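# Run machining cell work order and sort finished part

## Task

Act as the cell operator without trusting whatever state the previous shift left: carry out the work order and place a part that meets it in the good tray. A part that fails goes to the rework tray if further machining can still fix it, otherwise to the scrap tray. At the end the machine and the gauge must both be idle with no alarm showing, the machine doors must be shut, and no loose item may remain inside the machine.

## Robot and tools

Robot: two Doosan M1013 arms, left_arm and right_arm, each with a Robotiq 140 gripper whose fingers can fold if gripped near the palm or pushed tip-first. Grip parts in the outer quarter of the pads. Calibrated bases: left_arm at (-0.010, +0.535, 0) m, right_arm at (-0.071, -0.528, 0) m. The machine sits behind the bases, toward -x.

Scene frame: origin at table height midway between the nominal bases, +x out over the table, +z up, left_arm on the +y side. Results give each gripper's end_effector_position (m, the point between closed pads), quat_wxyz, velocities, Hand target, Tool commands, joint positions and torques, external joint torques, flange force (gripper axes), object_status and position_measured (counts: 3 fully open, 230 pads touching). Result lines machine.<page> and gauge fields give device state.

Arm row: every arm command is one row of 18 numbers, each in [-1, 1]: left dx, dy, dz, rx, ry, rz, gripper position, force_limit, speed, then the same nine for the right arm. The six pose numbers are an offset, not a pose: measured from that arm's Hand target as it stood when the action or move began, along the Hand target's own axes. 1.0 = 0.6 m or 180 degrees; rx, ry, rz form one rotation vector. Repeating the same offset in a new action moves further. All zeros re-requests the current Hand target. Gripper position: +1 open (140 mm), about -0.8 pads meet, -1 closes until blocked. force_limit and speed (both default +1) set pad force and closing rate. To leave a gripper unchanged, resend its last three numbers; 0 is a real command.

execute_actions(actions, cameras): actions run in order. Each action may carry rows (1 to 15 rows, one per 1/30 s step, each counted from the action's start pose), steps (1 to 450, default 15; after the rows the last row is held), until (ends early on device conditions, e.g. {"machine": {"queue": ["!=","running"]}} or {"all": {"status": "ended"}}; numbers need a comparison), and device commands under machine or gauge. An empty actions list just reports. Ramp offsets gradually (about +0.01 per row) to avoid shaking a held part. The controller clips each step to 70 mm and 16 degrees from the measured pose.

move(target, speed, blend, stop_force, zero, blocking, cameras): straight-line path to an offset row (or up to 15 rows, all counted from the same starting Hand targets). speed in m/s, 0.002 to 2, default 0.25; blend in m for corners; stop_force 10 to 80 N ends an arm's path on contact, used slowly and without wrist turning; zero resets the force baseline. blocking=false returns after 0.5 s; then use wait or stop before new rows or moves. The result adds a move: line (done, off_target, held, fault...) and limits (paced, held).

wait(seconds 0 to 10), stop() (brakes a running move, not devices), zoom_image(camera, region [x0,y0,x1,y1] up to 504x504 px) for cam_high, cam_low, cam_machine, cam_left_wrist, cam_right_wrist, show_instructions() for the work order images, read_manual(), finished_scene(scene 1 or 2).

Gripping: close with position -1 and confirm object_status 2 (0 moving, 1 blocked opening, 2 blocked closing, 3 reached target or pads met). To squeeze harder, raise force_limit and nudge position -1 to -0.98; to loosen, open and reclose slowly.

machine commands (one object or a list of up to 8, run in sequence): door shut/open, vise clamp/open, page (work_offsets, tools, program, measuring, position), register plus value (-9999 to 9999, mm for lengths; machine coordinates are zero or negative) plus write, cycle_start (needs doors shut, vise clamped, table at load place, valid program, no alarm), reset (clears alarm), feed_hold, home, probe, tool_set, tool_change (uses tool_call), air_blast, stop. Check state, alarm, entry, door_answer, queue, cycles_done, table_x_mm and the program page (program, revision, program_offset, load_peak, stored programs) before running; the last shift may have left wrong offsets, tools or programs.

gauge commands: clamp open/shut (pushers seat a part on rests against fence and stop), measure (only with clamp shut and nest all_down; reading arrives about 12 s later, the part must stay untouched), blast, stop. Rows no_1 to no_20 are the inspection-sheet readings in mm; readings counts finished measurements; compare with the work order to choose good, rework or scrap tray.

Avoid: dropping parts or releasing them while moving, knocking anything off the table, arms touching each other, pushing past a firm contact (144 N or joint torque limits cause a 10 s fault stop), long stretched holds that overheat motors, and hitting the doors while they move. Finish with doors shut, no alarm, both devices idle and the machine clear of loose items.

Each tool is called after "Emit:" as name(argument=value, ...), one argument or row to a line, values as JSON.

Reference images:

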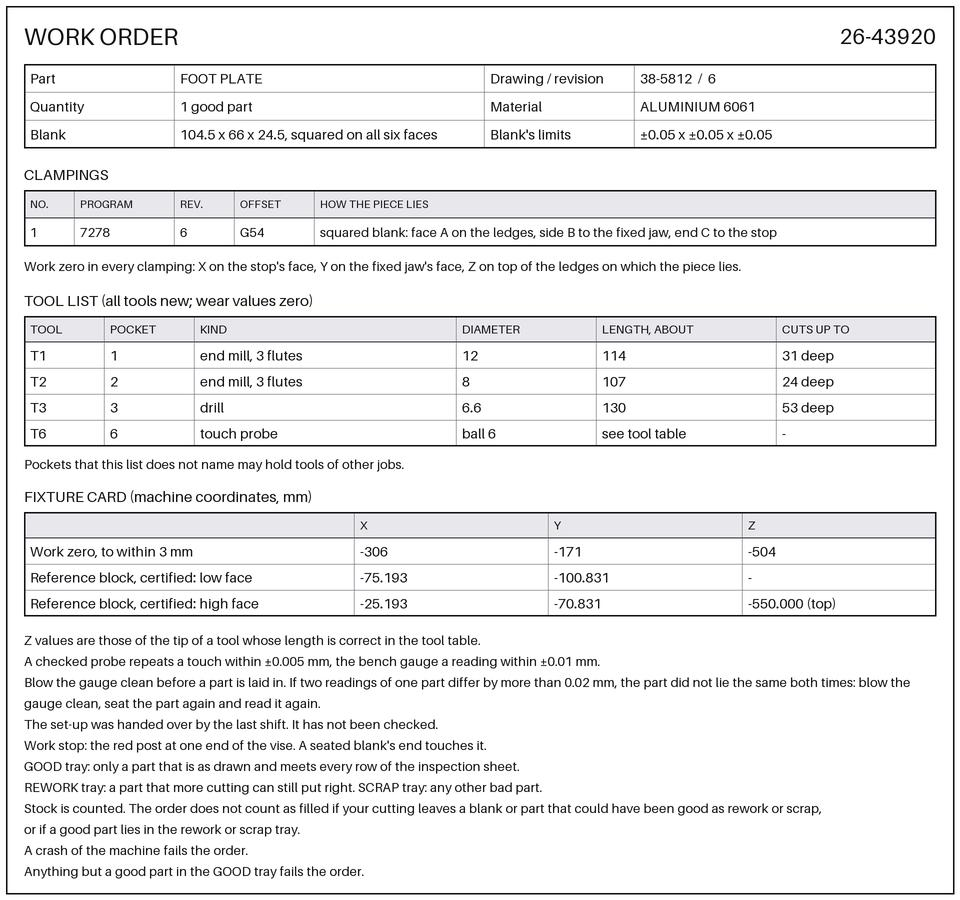

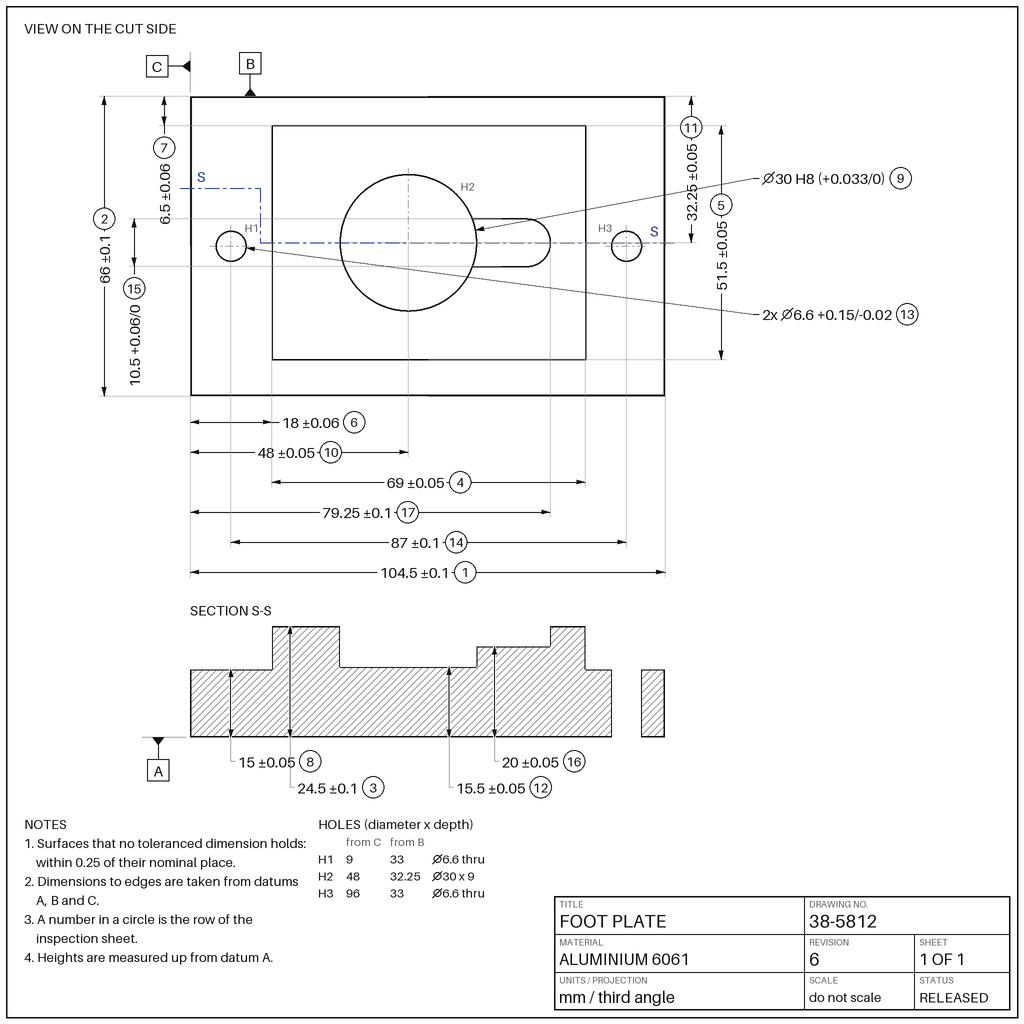

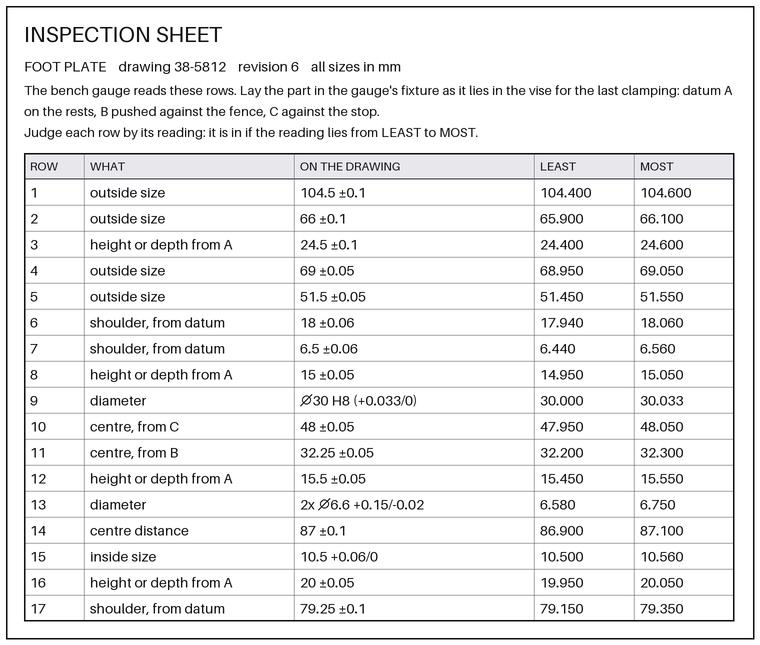

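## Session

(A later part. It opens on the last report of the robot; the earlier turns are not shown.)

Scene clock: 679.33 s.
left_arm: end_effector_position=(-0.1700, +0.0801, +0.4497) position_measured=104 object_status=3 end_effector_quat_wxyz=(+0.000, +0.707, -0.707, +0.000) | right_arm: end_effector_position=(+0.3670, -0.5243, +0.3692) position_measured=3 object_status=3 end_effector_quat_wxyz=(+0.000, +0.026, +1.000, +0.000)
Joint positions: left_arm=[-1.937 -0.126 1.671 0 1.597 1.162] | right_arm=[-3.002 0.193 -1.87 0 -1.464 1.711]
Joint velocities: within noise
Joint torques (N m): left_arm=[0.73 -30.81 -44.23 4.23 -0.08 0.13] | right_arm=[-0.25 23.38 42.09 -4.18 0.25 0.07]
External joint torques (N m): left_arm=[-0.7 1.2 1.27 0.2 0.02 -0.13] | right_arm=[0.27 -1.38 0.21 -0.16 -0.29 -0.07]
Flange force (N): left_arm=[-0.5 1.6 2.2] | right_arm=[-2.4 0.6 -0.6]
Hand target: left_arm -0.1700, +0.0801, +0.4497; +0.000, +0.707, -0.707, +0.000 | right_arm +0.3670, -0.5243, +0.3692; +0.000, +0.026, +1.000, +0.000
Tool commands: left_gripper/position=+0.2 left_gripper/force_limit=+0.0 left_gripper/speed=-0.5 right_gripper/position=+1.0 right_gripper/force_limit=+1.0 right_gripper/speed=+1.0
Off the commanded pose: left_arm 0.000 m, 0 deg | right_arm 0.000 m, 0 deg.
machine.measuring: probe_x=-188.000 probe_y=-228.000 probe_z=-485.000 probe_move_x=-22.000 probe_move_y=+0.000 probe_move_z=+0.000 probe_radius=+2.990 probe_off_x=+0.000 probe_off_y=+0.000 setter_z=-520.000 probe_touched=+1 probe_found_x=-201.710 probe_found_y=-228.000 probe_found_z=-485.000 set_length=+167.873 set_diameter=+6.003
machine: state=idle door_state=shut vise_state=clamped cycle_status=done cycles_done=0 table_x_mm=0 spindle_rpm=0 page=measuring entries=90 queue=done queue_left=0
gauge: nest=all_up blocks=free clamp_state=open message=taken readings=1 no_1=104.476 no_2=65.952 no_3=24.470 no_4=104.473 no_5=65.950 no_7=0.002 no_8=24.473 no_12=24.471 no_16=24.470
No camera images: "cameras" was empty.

Emit:
execute_actions(
  actions=[
    {"machine":[{"register":"g54_x","value":-306.185,"write":true},{"register":"g54_y","value":-169.99,"write":true},{"register":"g54_z","value":-502.786,"write":true},{"register":"program","value":7278,"write":true},{"page":"work_offsets"}],"steps":20},
  ],
  cameras=[],
)

Emit:
execute_actions(
  actions=[
    {"machine":{"cycle_start":true,"page":"program"},"steps":60},
  ],
  cameras=[],
)

Emit:
execute_actions(
  actions=[
    {"steps":450,"until":{"machine":{"state":["!=","running"]}}},
    {"steps":450,"until":{"machine":{"state":["!=","running"]}}},
    {"steps":450,"until":{"machine":{"state":["!=","running"]}}},
    {"steps":450,"until":{"machine":{"state":["!=","running"]}}},
    {"steps":450,"until":{"machine":{"state":["!=","running"]}}},
    {"steps":450,"until":{"machine":{"state":["!=","running"]}}},
    {"steps":450,"until":{"machine":{"state":["!=","running"]}}},
    {"steps":450,"until":{"machine":{"state":["!=","running"]}}},
  ],
  cameras=["cam_machine"],
)

Emit:
execute_actions(
  actions=[
    {"steps":450,"until":{"machine":{"state":["!=","running"]}}},
    {"steps":450,"until":{"machine":{"state":["!=","running"]}}},
    {"steps":450,"until":{"machine":{"state":["!=","running"]}}},
    {"steps":450,"until":{"machine":{"state":["!=","running"]}}},
    {"steps":450,"until":{"machine":{"state":["!=","running"]}}},
    {"steps":450,"until":{"machine":{"state":["!=","running"]}}},
    {"steps":450,"until":{"machine":{"state":["!=","running"]}}},
    {"steps":450,"until":{"machine":{"state":["!=","running"]}}},
  ],
  cameras=["cam_machine"],
)

Scene clock: 704.20 s.
left_arm: end_effector_position=(-0.1700, +0.0801, +0.4497) position_measured=104 object_status=3 end_effector_quat_wxyz=(+0.000, +0.707, -0.707, +0.000) | right_arm: end_effector_position=(+0.3670, -0.5243, +0.3692) position_measured=3 object_status=3 end_effector_quat_wxyz=(+0.000, +0.026, +1.000, +0.000)
Joint positions: left_arm=[-1.937 -0.126 1.671 0 1.597 1.162] | right_arm=[-3.002 0.193 -1.87 0 -1.464 1.711]
Joint velocities: within noise
Joint torques (N m): left_arm=[0.96 -30.15 -44.14 4.23 -0.17 0.06] | right_arm=[-0.47 23.35 41.97 -4.17 0.25 0.06]
External joint torques (N m): left_arm=[-0.8 -0.14 1.08 0.2 0.11 -0.06] | right_arm=[0.44 -1.42 0.18 -0.16 -0.3 -0.06]
Flange force (N): left_arm=[-2.4 1.1 1.8] | right_arm=[-2.4 1.0 -0.6]
Hand target: left_arm -0.1700, +0.0801, +0.4497; +0.000, +0.707, -0.707, +0.000 | right_arm +0.3670, -0.5243, +0.3692; +0.000, +0.026, +1.000, +0.000
Tool commands: left_gripper/position=+0.2 left_gripper/force_limit=+0.0 left_gripper/speed=-0.5 right_gripper/position=+1.0 right_gripper/force_limit=+1.0 right_gripper/speed=+1.0
Off the commanded pose: left_arm 0.000 m, 0 deg | right_arm 0.000 m, 0 deg.
machine.work_offsets: g54_x=-306.185 g54_y=-169.990 g54_z=-502.786 g55_x=+0.000 g55_y=+0.000 g55_z=+0.000 g56_x=+0.000 g56_y=+0.000 g56_z=+0.000
machine: state=idle door_state=shut vise_state=clamped cycle_status=done cycles_done=0 table_x_mm=0 spindle_rpm=0 page=work_offsets entries=94 queue=done queue_left=0
gauge: nest=all_up blocks=free clamp_state=open message=taken readings=1 no_1=104.476 no_2=65.952 no_3=24.470 no_4=104.473 no_5=65.950 no_7=0.002 no_8=24.473 no_12=24.471 no_16=24.470
No camera images: "cameras" was empty.

Scene clock: 706.40 s.
left_arm: end_effector_position=(-0.1700, +0.0801, +0.4497) position_measured=104 object_status=3 end_effector_quat_wxyz=(+0.000, +0.707, -0.707, +0.000) | right_arm: end_effector_position=(+0.3670, -0.5243, +0.3692) position_measured=3 object_status=3 end_effector_quat_wxyz=(+0.000, +0.026, +1.000, +0.000)
Joint positions: left_arm=[-1.937 -0.126 1.671 0 1.597 1.162] | right_arm=[-3.002 0.193 -1.87 0 -1.464 1.711]
Joint velocities: within noise
Joint torques (N m): left_arm=[1.17 -30.53 -44.13 4.24 -0.16 0.1] | right_arm=[-0.48 23.31 42.07 -4.21 0.26 0.08]
External joint torques (N m): left_arm=[-1.09 0.79 1.2 0.18 0.1 -0.1] | right_arm=[0.44 -1.47 0.06 -0.12 -0.31 -0.08]
Flange force (N): left_arm=[-1.4 2.1 2.0] | right_arm=[-2.3 1.0 -0.4]
Hand target: left_arm -0.1700, +0.0801, +0.4497; +0.000, +0.707, -0.707, +0.000 | right_arm +0.3670, -0.5243, +0.3692; +0.000, +0.026, +1.000, +0.000
Tool commands: left_gripper/position=+0.2 left_gripper/force_limit=+0.0 left_gripper/speed=-0.5 right_gripper/position=+1.0 right_gripper/force_limit=+1.0 right_gripper/speed=+1.0
Off the commanded pose: left_arm 0.000 m, 0 deg | right_arm 0.000 m, 0 deg.
machine.program: program=+7278 tool_call=+6 tool_in_spindle=+1 program_revision=+6 program_offset=+54 load_peak=+0 stored1_number=+7278 stored1_revision=+6 stored2_number=+7673 stored2_revision=+4 stored3_number=+8825 stored3_revision=+5 stored4_number=+0 stored4_revision=+0 cycles=+0
machine: state=running door_state=shut vise_state=clamped cycle_status=moving cycles_done=0 table_x_mm=138 spindle_rpm=0 page=program entries=95 queue=running queue_left=0
gauge: nest=all_up blocks=free clamp_state=open message=taken readings=1 no_1=104.476 no_2=65.952 no_3=24.470 no_4=104.473 no_5=65.950 no_7=0.002 no_8=24.473 no_12=24.471 no_16=24.470
No camera images: "cameras" was empty.

Scene clock: 826.60 s.
left_arm: end_effector_position=(-0.1700, +0.0801, +0.4497) position_measured=104 object_status=3 end_effector_quat_wxyz=(+0.000, +0.707, -0.707, +0.000) | right_arm: end_effector_position=(+0.3670, -0.5243, +0.3692) position_measured=3 object_status=3 end_effector_quat_wxyz=(+0.000, +0.026, +1.000, +0.000)
Joint positions: left_arm=[-1.937 -0.126 1.671 0 1.597 1.162] | right_arm=[-3.002 0.193 -1.87 0 -1.464 1.711]
Joint velocities: within noise
Joint torques (N m): left_arm=[1.26 -30.64 -44.15 4.22 -0.11 0.09] | right_arm=[-0.41 23.31 41.95 -4.18 0.23 0.06]
External joint torques (N m): left_arm=[-1.13 0.58 1.24 0.21 0.06 -0.09] | right_arm=[0.45 -1.38 0.39 -0.17 -0.28 -0.06]
External joint torques at the end of the 4th action: left_arm=[-0.7 1.02 1.47 0.16 0.1 -0.12] | right_arm=[0.64 -1.25 0.22 -0.15 -0.33 -0.09]
External joint torques at the end of the 5th action: left_arm=[-1.12 1.2 1.36 0.17 0.09 -0.15] | right_arm=[0.42 -1.47 0.2 -0.19 -0.24 -0.09]
External joint torques at the end of the 6th action: left_arm=[-0.79 1.16 1.38 0.19 0.11 -0.13] | right_arm=[0.35 -1.21 0.24 -0.16 -0.3 -0.06]
External joint torques at the end of the 7th action: left_arm=[-0.83 0.76 1.25 0.16 0.14 -0.17] | right_arm=[0.35 -1.38 0.35 -0.14 -0.29 -0.07]
Flange force (N): left_arm=[-1.8 2.1 2.1] | right_arm=[-2.6 1.1 -0.9]
Flange force at the end of the 4th action (N): left_arm=[-1.1 1.4 2.5] | right_arm=[-2.1 1.4 -0.8]
Flange force at the end of the 5th action (N): left_arm=[-1.0 2.4 2.3] | right_arm=[-2.5 0.9 -0.5]
Flange force at the end of the 6th action (N): left_arm=[-0.8 1.7 2.3] | right_arm=[-2.1 0.8 -0.7]
Flange force at the end of the 7th action (N): left_arm=[-1.3 1.7 2.0] | right_arm=[-2.6 0.8 -0.9]
Hand target: left_arm -0.1700, +0.0801, +0.4497; +0.000, +0.707, -0.707, +0.000 | right_arm +0.3670, -0.5243, +0.3692; +0.000, +0.026, +1.000, +0.000
Tool commands: left_gripper/position=+0.2 left_gripper/force_limit=+0.0 left_gripper/speed=-0.5 right_gripper/position=+1.0 right_gripper/force_limit=+1.0 right_gripper/speed=+1.0
Off the commanded pose: left_arm 0.000 m, 0 deg | right_arm 0.000 m, 0 deg.
machine.program: program=+7278 tool_call=+6 tool_in_spindle=+1 program_revision=+6 program_offset=+54 load_peak=+16 stored1_number=+7278 stored1_revision=+6 stored2_number=+7673 stored2_revision=+4 stored3_number=+8825 stored3_revision=+5 stored4_number=+0 stored4_revision=+0 cycles=+0
machine: state=running door_state=shut vise_state=clamped cycle_status=moving cycles_done=0 table_x_mm=85 spindle_rpm=0 page=program entries=95 queue=running queue_left=0
gauge: nest=all_up blocks=free clamp_state=open message=taken readings=1 no_1=104.476 no_2=65.952 no_3=24.470 no_4=104.473 no_5=65.950 no_7=0.002 no_8=24.473 no_12=24.471 no_16=24.470
Images, in order (width x height): cam_machine 896x504.

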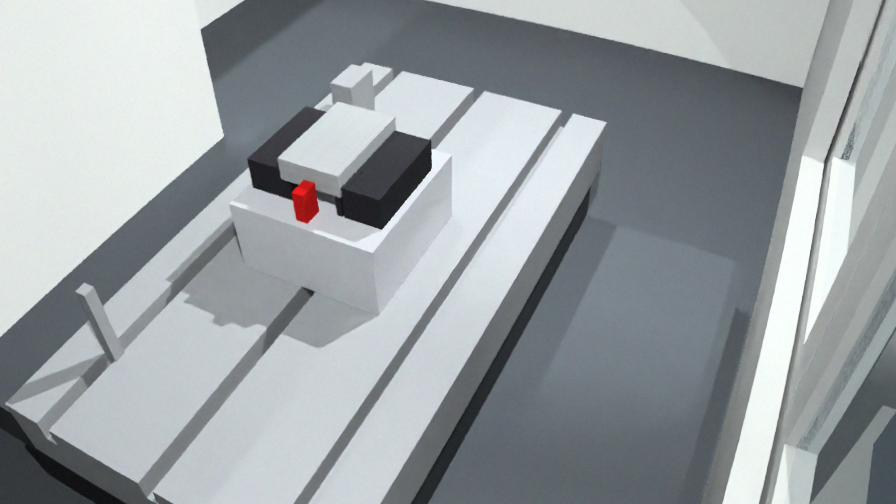

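Scene clock: 840.47 s.
left_arm: end_effector_position=(-0.1700, +0.0801, +0.4497) position_measured=104 object_status=3 end_effector_quat_wxyz=(+0.000, +0.707, -0.707, +0.000) | right_arm: end_effector_position=(+0.3670, -0.5243, +0.3692) position_measured=3 object_status=3 end_effector_quat_wxyz=(+0.000, +0.026, +1.000, +0.000)
Joint positions: left_arm=[-1.937 -0.126 1.671 0 1.597 1.162] | right_arm=[-3.002 0.193 -1.87 0 -1.464 1.711]
Joint velocities: within noise
Joint torques (N m): left_arm=[0.76 -30.51 -44.11 4.22 -0.19 0.12] | right_arm=[-0.51 23.23 42.1 -4.19 0.24 0.09]
External joint torques (N m): left_arm=[-0.61 0.76 1.17 0.21 0.13 -0.12] | right_arm=[0.52 -1.2 0.18 -0.14 -0.29 -0.09]
External joint torques at the end of the 4th action: left_arm=[-0.86 1.04 1.41 0.2 0.12 -0.12] | right_arm=[0.41 -1.36 0.33 -0.17 -0.28 -0.09]
External joint torques at the end of the 5th action: left_arm=[-0.93 0.83 1.5 0.17 0.11 -0.14] | right_arm=[0.37 -1.36 0.32 -0.16 -0.28 -0.1]
External joint torques at the end of the 6th action: left_arm=[-0.81 1.49 1.61 0.19 0.07 -0.15] | right_arm=[0.42 -1.48 0.21 -0.14 -0.28 -0.11]
External joint torques at the end of the 7th action: left_arm=[-1.07 1.42 1.42 0.17 0.04 -0.13] | right_arm=[0.49 -1.53 0.25 -0.13 -0.29 -0.07]
Flange force (N): left_arm=[-1.0 1.3 1.9] | right_arm=[-2.0 1.1 -0.6]
Flange force at the end of the 4th action (N): left_arm=[-1.1 1.8 2.3] | right_arm=[-2.5 0.9 -0.8]
Flange force at the end of the 5th action (N): left_arm=[-1.6 1.8 2.5] | right_arm=[-2.5 0.8 -0.8]
Flange force at the end of the 6th action (N): left_arm=[-0.7 1.9 2.8] | right_arm=[-2.6 0.9 -0.6]
Flange force at the end of the 7th action (N): left_arm=[-0.7 2.4 2.5] | right_arm=[-2.7 1.1 -0.7]
Hand target: left_arm -0.1700, +0.0801, +0.4497; +0.000, +0.707, -0.707, +0.000 | right_arm +0.3670, -0.5243, +0.3692; +0.000, +0.026, +1.000, +0.000
Tool commands: left_gripper/position=+0.2 left_gripper/force_limit=+0.0 left_gripper/speed=-0.5 right_gripper/position=+1.0 right_gripper/force_limit=+1.0 right_gripper/speed=+1.0
Off the commanded pose: left_arm 0.000 m, 0 deg | right_arm 0.000 m, 0 deg.
machine.program: program=+7278 tool_call=+6 tool_in_spindle=+3 program_revision=+6 program_offset=+54 load_peak=+16 stored1_number=+7278 stored1_revision=+6 stored2_number=+7673 stored2_revision=+4 stored3_number=+8825 stored3_revision=+5 stored4_number=+0 stored4_revision=+0 cycles=+1
machine: state=done door_state=shut vise_state=clamped cycle_status=done cycles_done=1 table_x_mm=0 spindle_rpm=0 page=program entries=95 queue=done queue_left=0
gauge: nest=all_up blocks=free clamp_state=open message=taken readings=1 no_1=104.476 no_2=65.952 no_3=24.470 no_4=104.473 no_5=65.950 no_7=0.002 no_8=24.473 no_12=24.471 no_16=24.470
Images, in order (width x height): cam_machine 896x504.

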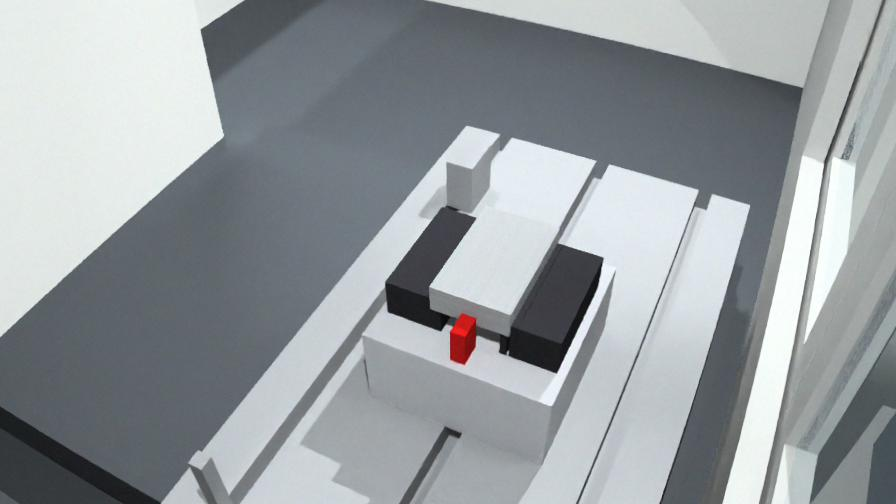

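Emit:
execute_actions(
  actions=[
    {"machine":[{"door":"open"},{"vise":"open"}],"gauge":{"blast":true},"rows":[[0,0,0,0,0,0,0.3,0,-0.5,0,0,0,0,0,0,1,1,1]],"steps":90},
  ],
  cameras=[],
)

Emit:
move(
  target=[
    [0.1833,0.4667,0.05,0,0,0,0.3,0,-0.5,0,0,0,0,0,0,1,1,1],
    [0.2667,0.6333,0.25,0,0,0,0.3,0,-0.5,0,0,0,0,0,0,1,1,1],
    [0.2667,0.975,0.2783,0,0,0,0.3,0,-0.5,0,0,0,0,0,0,1,1,1],
  ],
  speed=0.22,
  blend=[0.04,0.03,0],
  cameras=["cam_machine","cam_left_wrist"],
)

Scene clock: 873.47 s.
left_arm: end_effector_position=(-0.1700, +0.0801, +0.4497) position_measured=91 object_status=3 end_effector_quat_wxyz=(+0.000, +0.707, -0.707, +0.000) | right_arm: end_effector_position=(+0.3670, -0.5243, +0.3692) position_measured=3 object_status=3 end_effector_quat_wxyz=(+0.000, +0.026, +1.000, +0.000)
Joint positions: left_arm=[-1.937 -0.126 1.671 0 1.597 1.162] | right_arm=[-3.002 0.193 -1.87 0 -1.464 1.711]
Joint velocities: within noise
Joint torques (N m): left_arm=[0.85 -30.51 -44.12 4.22 -0.15 0.14] | right_arm=[-0.43 23.05 41.97 -4.21 0.23 0.07]
External joint torques (N m): left_arm=[-0.74 0.89 1.39 0.19 0.1 -0.14] | right_arm=[0.43 -1.2 0.19 -0.12 -0.27 -0.07]
Flange force (N): left_arm=[-1.2 1.5 2.3] | right_arm=[-2.1 1.0 -0.6]
Hand target: left_arm -0.1700, +0.0801, +0.4497; +0.000, +0.707, -0.707, +0.000 | right_arm +0.3670, -0.5243, +0.3692; +0.000, +0.026, +1.000, +0.000
Off the commanded pose: left_arm 0.000 m, 0 deg | right_arm 0.000 m, 0 deg.
machine.program: program=+7278 tool_call=+6 tool_in_spindle=+3 program_revision=+6 program_offset=+54 load_peak=+16 stored1_number=+7278 stored1_revision=+6 stored2_number=+7673 stored2_revision=+4 stored3_number=+8825 stored3_revision=+5 stored4_number=+0 stored4_revision=+0 cycles=+1
machine: state=idle door_state=open vise_state=open cycle_status=done cycles_done=1 table_x_mm=0 spindle_rpm=0 page=program entries=95 queue=done queue_left=0
gauge: nest=all_up blocks=free clamp_state=open message=taken readings=1 no_1=104.476 no_2=65.952 no_3=24.470 no_4=104.473 no_5=65.950 no_7=0.002 no_8=24.473 no_12=24.471 no_16=24.470
No camera images: "cameras" was empty.

Scene clock: 876.97 s.
left_arm: end_effector_position=(-0.7550, -0.0800, +0.2831) position_measured=91 object_status=3 end_effector_quat_wxyz=(+0.000, +0.707, -0.707, +0.000) | right_arm: end_effector_position=(+0.3670, -0.5243, +0.3692) position_measured=3 object_status=3 end_effector_quat_wxyz=(+0.000, +0.026, +1.000, +0.000)
Joint positions: left_arm=[-2.445 0.714 0.866 0 1.561 0.655] | right_arm=[-3.002 0.193 -1.87 0 -1.464 1.711]
Joint velocities: within noise
Joint torques (N m): left_arm=[0.25 -113.32 -43.99 4.25 -0.16 0.13] | right_arm=[-0.33 23.3 41.97 -4.23 0.26 0.05]
External joint torques (N m): left_arm=[0.05 1.67 1.34 0.17 0.12 -0.13] | right_arm=[0.38 -1.35 0.32 -0.12 -0.31 -0.05]
Flange force (N): left_arm=[-0.8 -0.9 2.2] | right_arm=[-2.5 0.9 -0.9]
Hand target: left_arm -0.7550, -0.0800, +0.2831; +0.000, +0.707, -0.707, +0.000 | right_arm +0.3670, -0.5243, +0.3692; +0.000, +0.026, +1.000, +0.000
Off the commanded pose: left_arm 0.000 m, 0 deg | right_arm 0.000 m, 0 deg.
machine.program: program=+7278 tool_call=+6 tool_in_spindle=+3 program_revision=+6 program_offset=+54 load_peak=+16 stored1_number=+7278 stored1_revision=+6 stored2_number=+7673 stored2_revision=+4 stored3_number=+8825 stored3_revision=+5 stored4_number=+0 stored4_revision=+0 cycles=+1
machine: state=idle door_state=open vise_state=open cycle_status=done cycles_done=1 table_x_mm=0 spindle_rpm=0 page=program entries=95 queue=done queue_left=0
gauge: nest=all_up blocks=free clamp_state=open message=taken readings=1 no_1=104.476 no_2=65.952 no_3=24.470 no_4=104.473 no_5=65.950 no_7=0.002 no_8=24.473 no_12=24.471 no_16=24.470
move: done
camera_calibration:
cam_left_wrist: T_world_to_cam=[[-0.998289, -0.0351106, 0.0467678, -0.768294], [-0.0252977, 0.980288, 0.195948, 0.0277221], [-0.0527258, 0.194429, -0.979498, 0.392976], [0, 0, 0, 1]] pos_world=[-0.745558, -0.130557, 0.415419]
Images, in order (width x height): cam_machine 896x504, cam_left_wrist 896x504.

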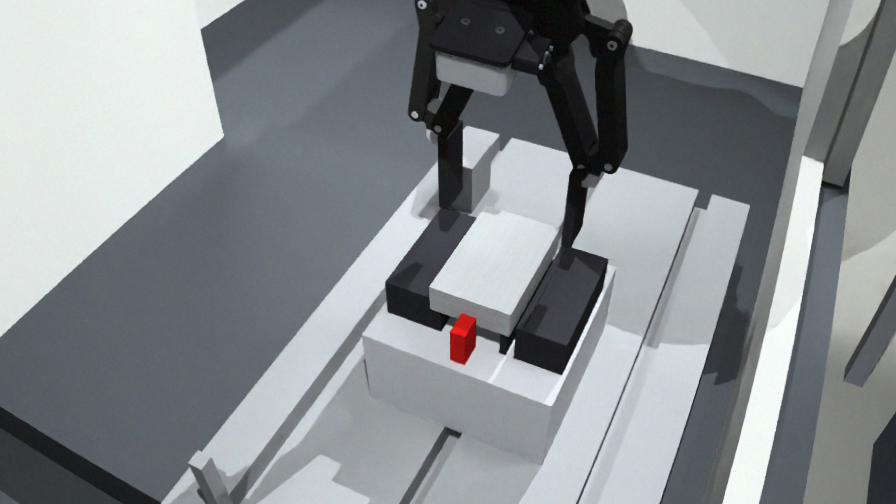

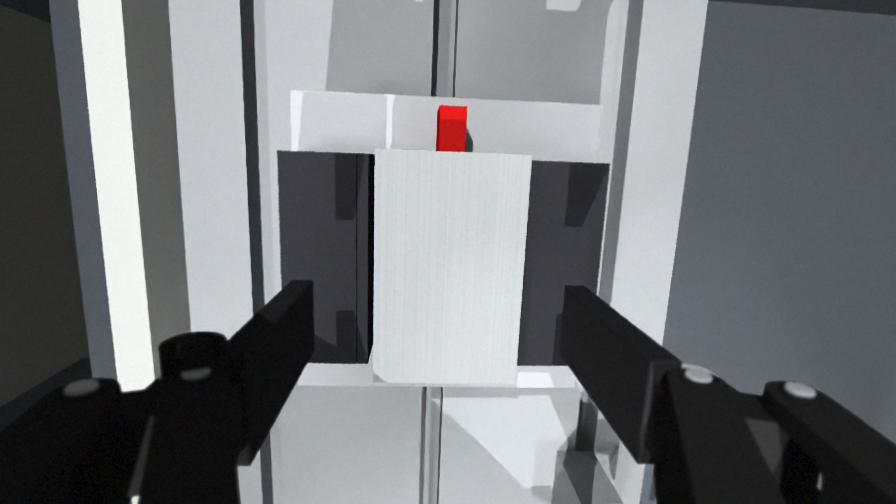

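Emit:
move(
  target=[
    [0.0052,0.0067,0,0,0,0,0.3,0,-0.5,0,0,0,0,0,0,1,1,1],
    [0.0052,0.0067,0.063,0,0,0,0.3,0,-0.5,0,0,0,0,0,0,1,1,1],
  ],
  speed=0.06,
  cameras=["cam_machine"],
)

Emit:
execute_actions(
  actions=[
    {"rows":[[0,0,0,0,0,0,-1,0.0,-1,0,0,0,0,0,0,1,1,1]],"steps":60},
  ],
  cameras=["cam_left_wrist","cam_machine"],
)

Scene clock: 886.53 s.
left_arm: end_effector_position=(-0.7591, -0.0831, +0.2452) position_measured=91 object_status=3 end_effector_quat_wxyz=(+0.000, +0.707, -0.707, +0.000) | right_arm: end_effector_position=(+0.3670, -0.5243, +0.3692) position_measured=3 object_status=3 end_effector_quat_wxyz=(+0.000, +0.026, +1.000, +0.000)
Joint positions: left_arm=[-2.445 0.728 0.91 0 1.503 0.655] | right_arm=[-3.002 0.193 -1.87 0 -1.464 1.711]
Joint velocities: within noise
Joint torques (N m): left_arm=[1.01 -114.37 -43.98 4.25 -0.1 0.11] | right_arm=[-0.47 23.4 42.01 -4.2 0.25 0.04]
External joint torques (N m): left_arm=[-0.42 1.31 1.21 0.19 0.06 -0.11] | right_arm=[0.48 -1.48 0.22 -0.15 -0.3 -0.04]
Flange force (N): left_arm=[-1.4 -0.8 2.0] | right_arm=[-2.5 1.2 -0.7]
Hand target: left_arm -0.7591, -0.0831, +0.2453; +0.000, +0.707, -0.707, +0.000 | right_arm +0.3670, -0.5243, +0.3692; +0.000, +0.026, +1.000, +0.000
Off the commanded pose: left_arm 0.000 m, 0 deg | right_arm 0.000 m, 0 deg.
machine.program: program=+7278 tool_call=+6 tool_in_spindle=+3 program_revision=+6 program_offset=+54 load_peak=+16 stored1_number=+7278 stored1_revision=+6 stored2_number=+7673 stored2_revision=+4 stored3_number=+8825 stored3_revision=+5 stored4_number=+0 stored4_revision=+0 cycles=+1
machine: state=idle door_state=open vise_state=open cycle_status=done cycles_done=1 table_x_mm=0 spindle_rpm=0 page=program entries=95 queue=done queue_left=0
gauge: nest=all_up blocks=free clamp_state=open message=taken readings=1 no_1=104.476 no_2=65.952 no_3=24.470 no_4=104.473 no_5=65.950 no_7=0.002 no_8=24.473 no_12=24.471 no_16=24.470
move: done
Images, in order (width x height): cam_machine 896x504.

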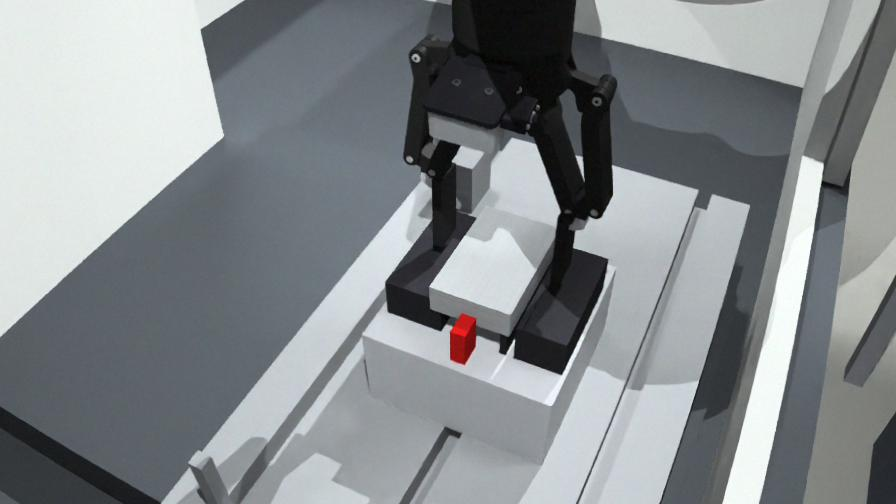

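Scene clock: 888.73 s.
left_arm: end_effector_position=(-0.7591, -0.0831, +0.2453) position_measured=132 object_status=2 end_effector_quat_wxyz=(+0.000, +0.707, -0.707, +0.000) | right_arm: end_effector_position=(+0.3670, -0.5243, +0.3692) position_measured=3 object_status=3 end_effector_quat_wxyz=(+0.000, +0.026, +1.000, +0.000)
Joint positions: left_arm=[-2.445 0.728 0.91 0 1.503 0.655] | right_arm=[-3.002 0.193 -1.87 0 -1.464 1.711]
Joint velocities: within noise
Joint torques (N m): left_arm=[1.54 -108.56 -40.62 4.35 -0.01 0.14] | right_arm=[-0.4 23.19 42.07 -4.18 0.22 0.07]
External joint torques (N m): left_arm=[-1.21 -4.51 -2.11 0.08 -0.03 -0.14] | right_arm=[0.38 -1.28 0.17 -0.16 -0.26 -0.07]
Flange force (N): left_arm=[-2.2 -0.5 -3.9] | right_arm=[-2.2 0.8 -0.5]
Hand target: left_arm -0.7591, -0.0831, +0.2453; +0.000, +0.707, -0.707, +0.000 | right_arm +0.3670, -0.5243, +0.3692; +0.000, +0.026, +1.000, +0.000
Off the commanded pose: left_arm 0.000 m, 0 deg | right_arm 0.000 m, 0 deg.
machine.program: program=+7278 tool_call=+6 tool_in_spindle=+3 program_revision=+6 program_offset=+54 load_peak=+16 stored1_number=+7278 stored1_revision=+6 stored2_number=+7673 stored2_revision=+4 stored3_number=+8825 stored3_revision=+5 stored4_number=+0 stored4_revision=+0 cycles=+1
machine: state=idle door_state=open vise_state=open cycle_status=done cycles_done=1 table_x_mm=0 spindle_rpm=0 page=program entries=95 queue=done queue_left=0
gauge: nest=all_up blocks=free clamp_state=open message=taken readings=1 no_1=104.476 no_2=65.952 no_3=24.470 no_4=104.473 no_5=65.950 no_7=0.002 no_8=24.473 no_12=24.471 no_16=24.470
camera_calibration:
cam_left_wrist: T_world_to_cam=[[-0.998294, -0.0350873, 0.0466747, -0.770693], [-0.0252983, 0.980308, 0.195849, 0.0381041], [-0.0526274, 0.194334, -0.979523, 0.356408], [0, 0, 0, 1]] pos_world=[-0.749657, -0.133657, 0.377619]
Images, in order (width x height): cam_machine 896x504, cam_left_wrist 896x504.

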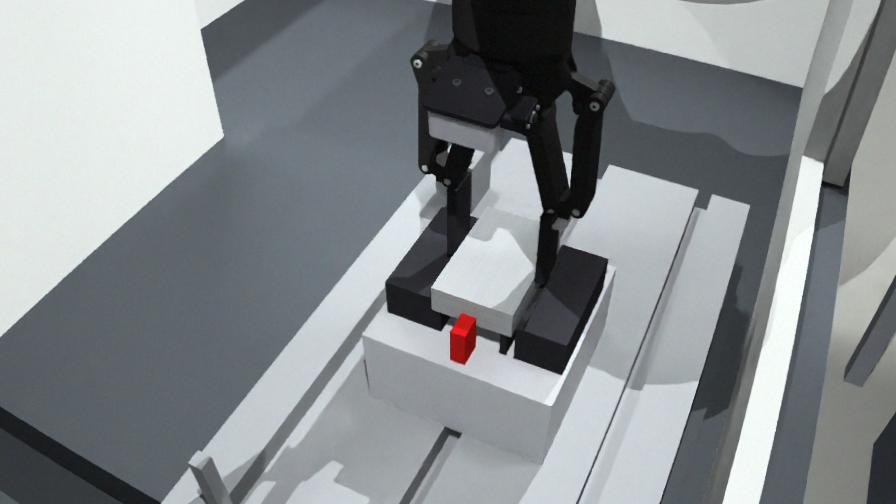

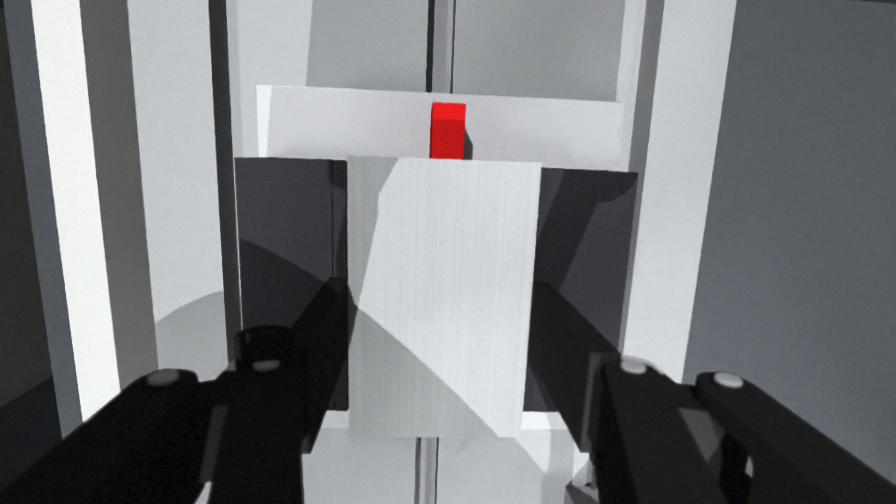

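Emit:
move(
  target=[
    [0,0,-0.06,0,0,0,-1,0,-1,0,0,0,0,0,0,1,1,1],
    [-0.005,-0.348,-0.091,0,0,0,-1,0,-1,0,0,0,0,0,0,1,1,1],
    [-0.088,-0.515,-0.291,0,0,0,-1,0,-1,0,0,0,0,0,0,1,1,1],
    [-0.2717,-0.9317,-0.341,0,0,0,-1,0,-1,0,0,0,0,0,0,1,1,1],
  ],
  speed=[0.06,0.2,0.22,0.25],
  blend=[0.005,0.03,0.04,0],
  cameras=["cam_machine"],
)

Emit:
move(
  target=[
    [0.0333,-0.45,0,0,0,0,-1,0,-1,0,0,0,0,0,0,1,1,1],
    [0.1333,-0.95,0,0,0,0,-1,0,-1,0,0,0,0,0,0,1,1,1],
  ],
  speed=0.25,
  blend=0.05,
  cameras=[],
)

Emit:
execute_actions(
  actions=[
    {"machine":{"door":"shut"},"gauge":{"blast":true},"steps":75},
  ],
  cameras=["cam_high"],
)

Emit:
move(
  target=[
    [0.0195,-0.4225,0.083,0,0,0,-1,0,-1,0,0,0,0,0,0,1,1,1],
    [0.0195,-0.4225,0.52,0,0,0,-1,0,-1,0,0,0,0,0,0,1,1,1],
  ],
  speed=0.2,
  blend=0.04,
  cameras=["cam_left_wrist"],
)

Scene clock: 910.73 s.
left_arm: end_effector_position=(-0.2000, +0.0799, +0.4495) position_measured=132 object_status=2 end_effector_quat_wxyz=(+0.000, +0.707, -0.707, +0.000) | right_arm: end_effector_position=(+0.3670, -0.5243, +0.3692) position_measured=3 object_status=3 end_effector_quat_wxyz=(+0.000, +0.026, +1.000, +0.000)
Joint positions: left_arm=[-1.993 -0.108 1.656 0 1.594 1.106] | right_arm=[-3.002 0.193 -1.87 0 -1.464 1.711]
Joint velocities: within noise
Joint torques (N m): left_arm=[1.46 -33.65 -46.83 4.21 -0.15 0.13] | right_arm=[-0.51 23.4 42.05 -4.21 0.21 0.08]
External joint torques (N m): left_arm=[-1.32 2.06 3.95 0.22 0.1 -0.13] | right_arm=[0.57 -1.44 0.25 -0.13 -0.25 -0.08]
Flange force (N): left_arm=[-3.5 1.7 6.9] | right_arm=[-2.5 1.3 -0.6]
Hand target: left_arm -0.2000, +0.0799, +0.4496; +0.000, +0.707, -0.707, +0.000 | right_arm +0.3670, -0.5243, +0.3692; +0.000, +0.026, +1.000, +0.000
Off the commanded pose: left_arm 0.000 m, 0 deg | right_arm 0.000 m, 0 deg.
machine.program: program=+7278 tool_call=+6 tool_in_spindle=+3 program_revision=+6 program_offset=+54 load_peak=+16 stored1_number=+7278 stored1_revision=+6 stored2_number=+7673 stored2_revision=+4 stored3_number=+8825 stored3_revision=+5 stored4_number=+0 stored4_revision=+0 cycles=+1
machine: state=idle door_state=open vise_state=open cycle_status=done cycles_done=1 table_x_mm=0 spindle_rpm=0 page=program entries=95 queue=done queue_left=0
gauge: nest=all_up blocks=free clamp_state=open message=taken readings=1 no_1=104.476 no_2=65.952 no_3=24.470 no_4=104.473 no_5=65.950 no_7=0.002 no_8=24.473 no_12=24.471 no_16=24.470
move: done
Images, in order (width x height): cam_machine 896x504.

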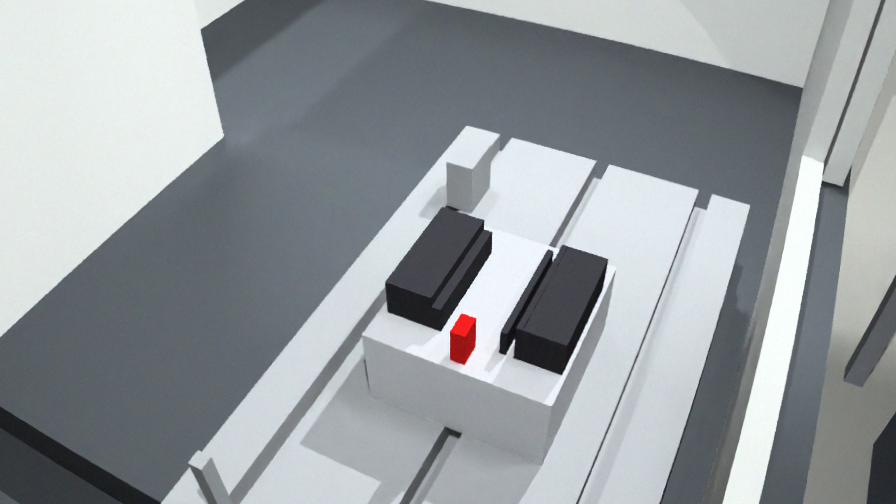

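Scene clock: 913.47 s.
left_arm: end_effector_position=(+0.3700, +0.0000, +0.4494) position_measured=132 object_status=2 end_effector_quat_wxyz=(+0.000, +0.707, -0.707, +0.000) | right_arm: end_effector_position=(+0.3670, -0.5243, +0.3692) position_measured=3 object_status=3 end_effector_quat_wxyz=(+0.000, +0.026, +1.000, +0.000)
Joint positions: left_arm=[-0.963 0.157 1.383 -0.001 1.601 2.136] | right_arm=[-3.002 0.193 -1.87 0 -1.464 1.711]
Joint velocities: within noise
Joint torques (N m): left_arm=[1.69 -63.35 -47.01 4.13 -0.2 0.08] | right_arm=[-0.62 23.37 41.98 -4.18 0.25 0.08]
External joint torques (N m): left_arm=[-1.75 3.96 4.09 0.24 0.15 -0.08] | right_arm=[0.69 -1.39 0.3 -0.16 -0.29 -0.08]
Flange force (N): left_arm=[0.4 3.1 7.1] | right_arm=[-2.4 1.6 -0.8]
Hand target: left_arm +0.3700, +0.0000, +0.4494; +0.000, +0.707, -0.707, +0.000 | right_arm +0.3670, -0.5243, +0.3692; +0.000, +0.026, +1.000, +0.000
Off the commanded pose: left_arm 0.000 m, 0 deg | right_arm 0.000 m, 0 deg.
machine.program: program=+7278 tool_call=+6 tool_in_spindle=+3 program_revision=+6 program_offset=+54 load_peak=+16 stored1_number=+7278 stored1_revision=+6 stored2_number=+7673 stored2_revision=+4 stored3_number=+8825 stored3_revision=+5 stored4_number=+0 stored4_revision=+0 cycles=+1
machine: state=idle door_state=open vise_state=open cycle_status=done cycles_done=1 table_x_mm=0 spindle_rpm=0 page=program entries=95 queue=done queue_left=0
gauge: nest=all_up blocks=free clamp_state=open message=taken readings=1 no_1=104.476 no_2=65.952 no_3=24.470 no_4=104.473 no_5=65.950 no_7=0.002 no_8=24.473 no_12=24.471 no_16=24.470
move: done
No camera images: "cameras" was empty.

Scene clock: 916.17 s.
left_arm: end_effector_position=(+0.3700, +0.0000, +0.4494) position_measured=132 object_status=2 end_effector_quat_wxyz=(+0.000, +0.707, -0.707, +0.000) | right_arm: end_effector_position=(+0.3670, -0.5243, +0.3692) position_measured=3 object_status=3 end_effector_quat_wxyz=(+0.000, +0.026, +1.000, +0.000)
Joint positions: left_arm=[-0.963 0.157 1.383 0 1.601 2.136] | right_arm=[-3.002 0.193 -1.87 0 -1.464 1.711]
Joint velocities: within noise
Joint torques (N m): left_arm=[1.14 -63.27 -46.7 4.17 -0.16 0.13] | right_arm=[-0.35 23.35 42.02 -4.17 0.24 0.05]
External joint torques (N m): left_arm=[-1.16 4.29 3.85 0.2 0.1 -0.13] | right_arm=[0.41 -1.5 0.27 -0.17 -0.29 -0.05]
Flange force (N): left_arm=[0.8 1.9 6.7] | right_arm=[-2.7 1.0 -0.7]
Hand target: left_arm +0.3700, +0.0000, +0.4494; +0.000, +0.707, -0.707, +0.000 | right_arm +0.3670, -0.5243, +0.3692; +0.000, +0.026, +1.000, +0.000
Tool commands: left_gripper/position=-1.0 left_gripper/force_limit=+0.0 left_gripper/speed=-1.0 right_gripper/position=+1.0 right_gripper/force_limit=+1.0 right_gripper/speed=+1.0
Off the commanded pose: left_arm 0.000 m, 0 deg | right_arm 0.000 m, 0 deg.
machine.program: program=+7278 tool_call=+6 tool_in_spindle=+3 program_revision=+6 program_offset=+54 load_peak=+16 stored1_number=+7278 stored1_revision=+6 stored2_number=+7673 stored2_revision=+4 stored3_number=+8825 stored3_revision=+5 stored4_number=+0 stored4_revision=+0 cycles=+1
machine: state=idle door_state=shut vise_state=open cycle_status=done cycles_done=1 table_x_mm=0 spindle_rpm=0 page=program entries=95 queue=done queue_left=0
gauge: nest=all_up blocks=free clamp_state=open message=taken readings=1 no_1=104.476 no_2=65.952 no_3=24.470 no_4=104.473 no_5=65.950 no_7=0.002 no_8=24.473 no_12=24.471 no_16=24.470
Images, in order (width x height): cam_high 896x504.

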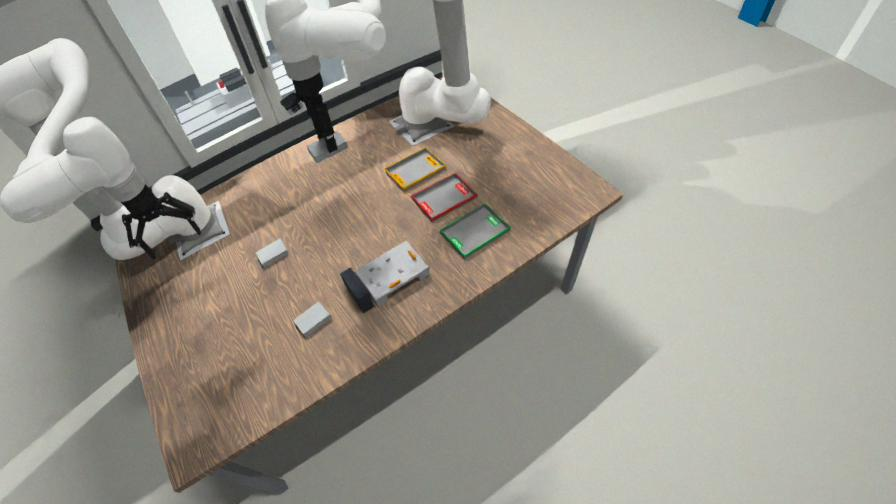

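Scene clock: 919.13 s.
left_arm: end_effector_position=(+0.6234, -0.0118, +0.1374) position_measured=132 object_status=2 end_effector_quat_wxyz=(+0.000, +0.707, -0.707, +0.000) | right_arm: end_effector_position=(+0.3670, -0.5243, +0.3692) position_measured=3 object_status=3 end_effector_quat_wxyz=(+0.000, +0.026, +1.000, +0.000)
Joint positions: left_arm=[-0.711 0.542 1.421 -0.001 1.178 2.389] | right_arm=[-3.002 0.193 -1.87 0 -1.464 1.711]
Joint velocities: within noise
Joint torques (N m): left_arm=[0.59 -99.28 -43 3.86 -0.17 0.13] | right_arm=[-0.35 23.28 42.08 -4.2 0.24 0.04]
External joint torques (N m): left_arm=[-0.58 5.86 3.63 0.15 0.13 -0.13] | right_arm=[0.36 -1.3 0.19 -0.15 -0.29 -0.04]
Flange force (N): left_arm=[0.7 0.5 6.8] | right_arm=[-2.2 0.9 -0.6]
Hand target: left_arm +0.6234, -0.0118, +0.1372; +0.000, +0.707, -0.707, +0.000 | right_arm +0.3670, -0.5243, +0.3692; +0.000, +0.026, +1.000, +0.000
Off the commanded pose: left_arm 0.000 m, 0 deg | right_arm 0.000 m, 0 deg.
machine.program: program=+7278 tool_call=+6 tool_in_spindle=+3 program_revision=+6 program_offset=+54 load_peak=+16 stored1_number=+7278 stored1_revision=+6 stored2_number=+7673 stored2_revision=+4 stored3_number=+8825 stored3_revision=+5 stored4_number=+0 stored4_revision=+0 cycles=+1
machine: state=idle door_state=shut vise_state=open cycle_status=done cycles_done=1 table_x_mm=0 spindle_rpm=0 page=program entries=95 queue=done queue_left=0
gauge: nest=all_up blocks=free clamp_state=open message=taken readings=1 no_1=104.476 no_2=65.952 no_3=24.470 no_4=104.473 no_5=65.950 no_7=0.002 no_8=24.473 no_12=24.471 no_16=24.470
move: done
camera_calibration:
cam_left_wrist: T_world_to_cam=[[-0.998297, -0.0351609, 0.0465563, 0.61702], [-0.0253997, 0.980328, 0.195737, 0.0244309], [-0.0525227, 0.194221, -0.979551, 0.309454], [0, 0, 0, 1]] pos_world=[0.632843, -0.0623577, 0.269618]
Images, in order (width x height): cam_left_wrist 896x504.

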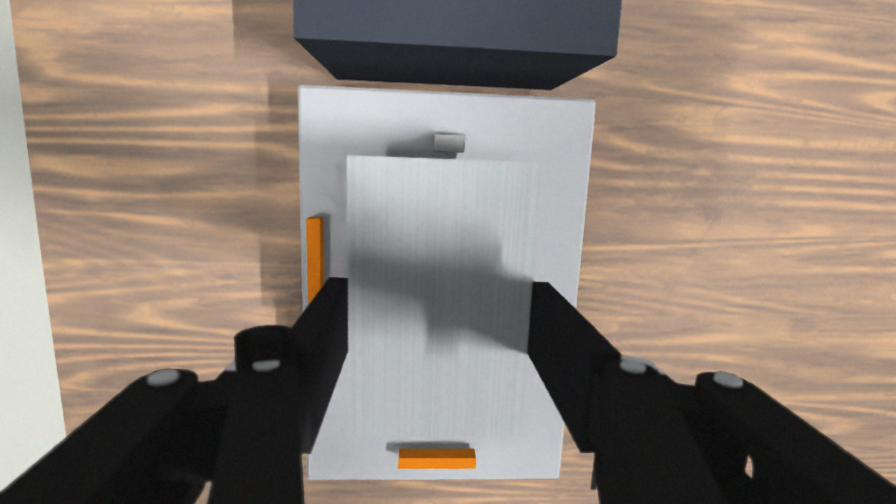

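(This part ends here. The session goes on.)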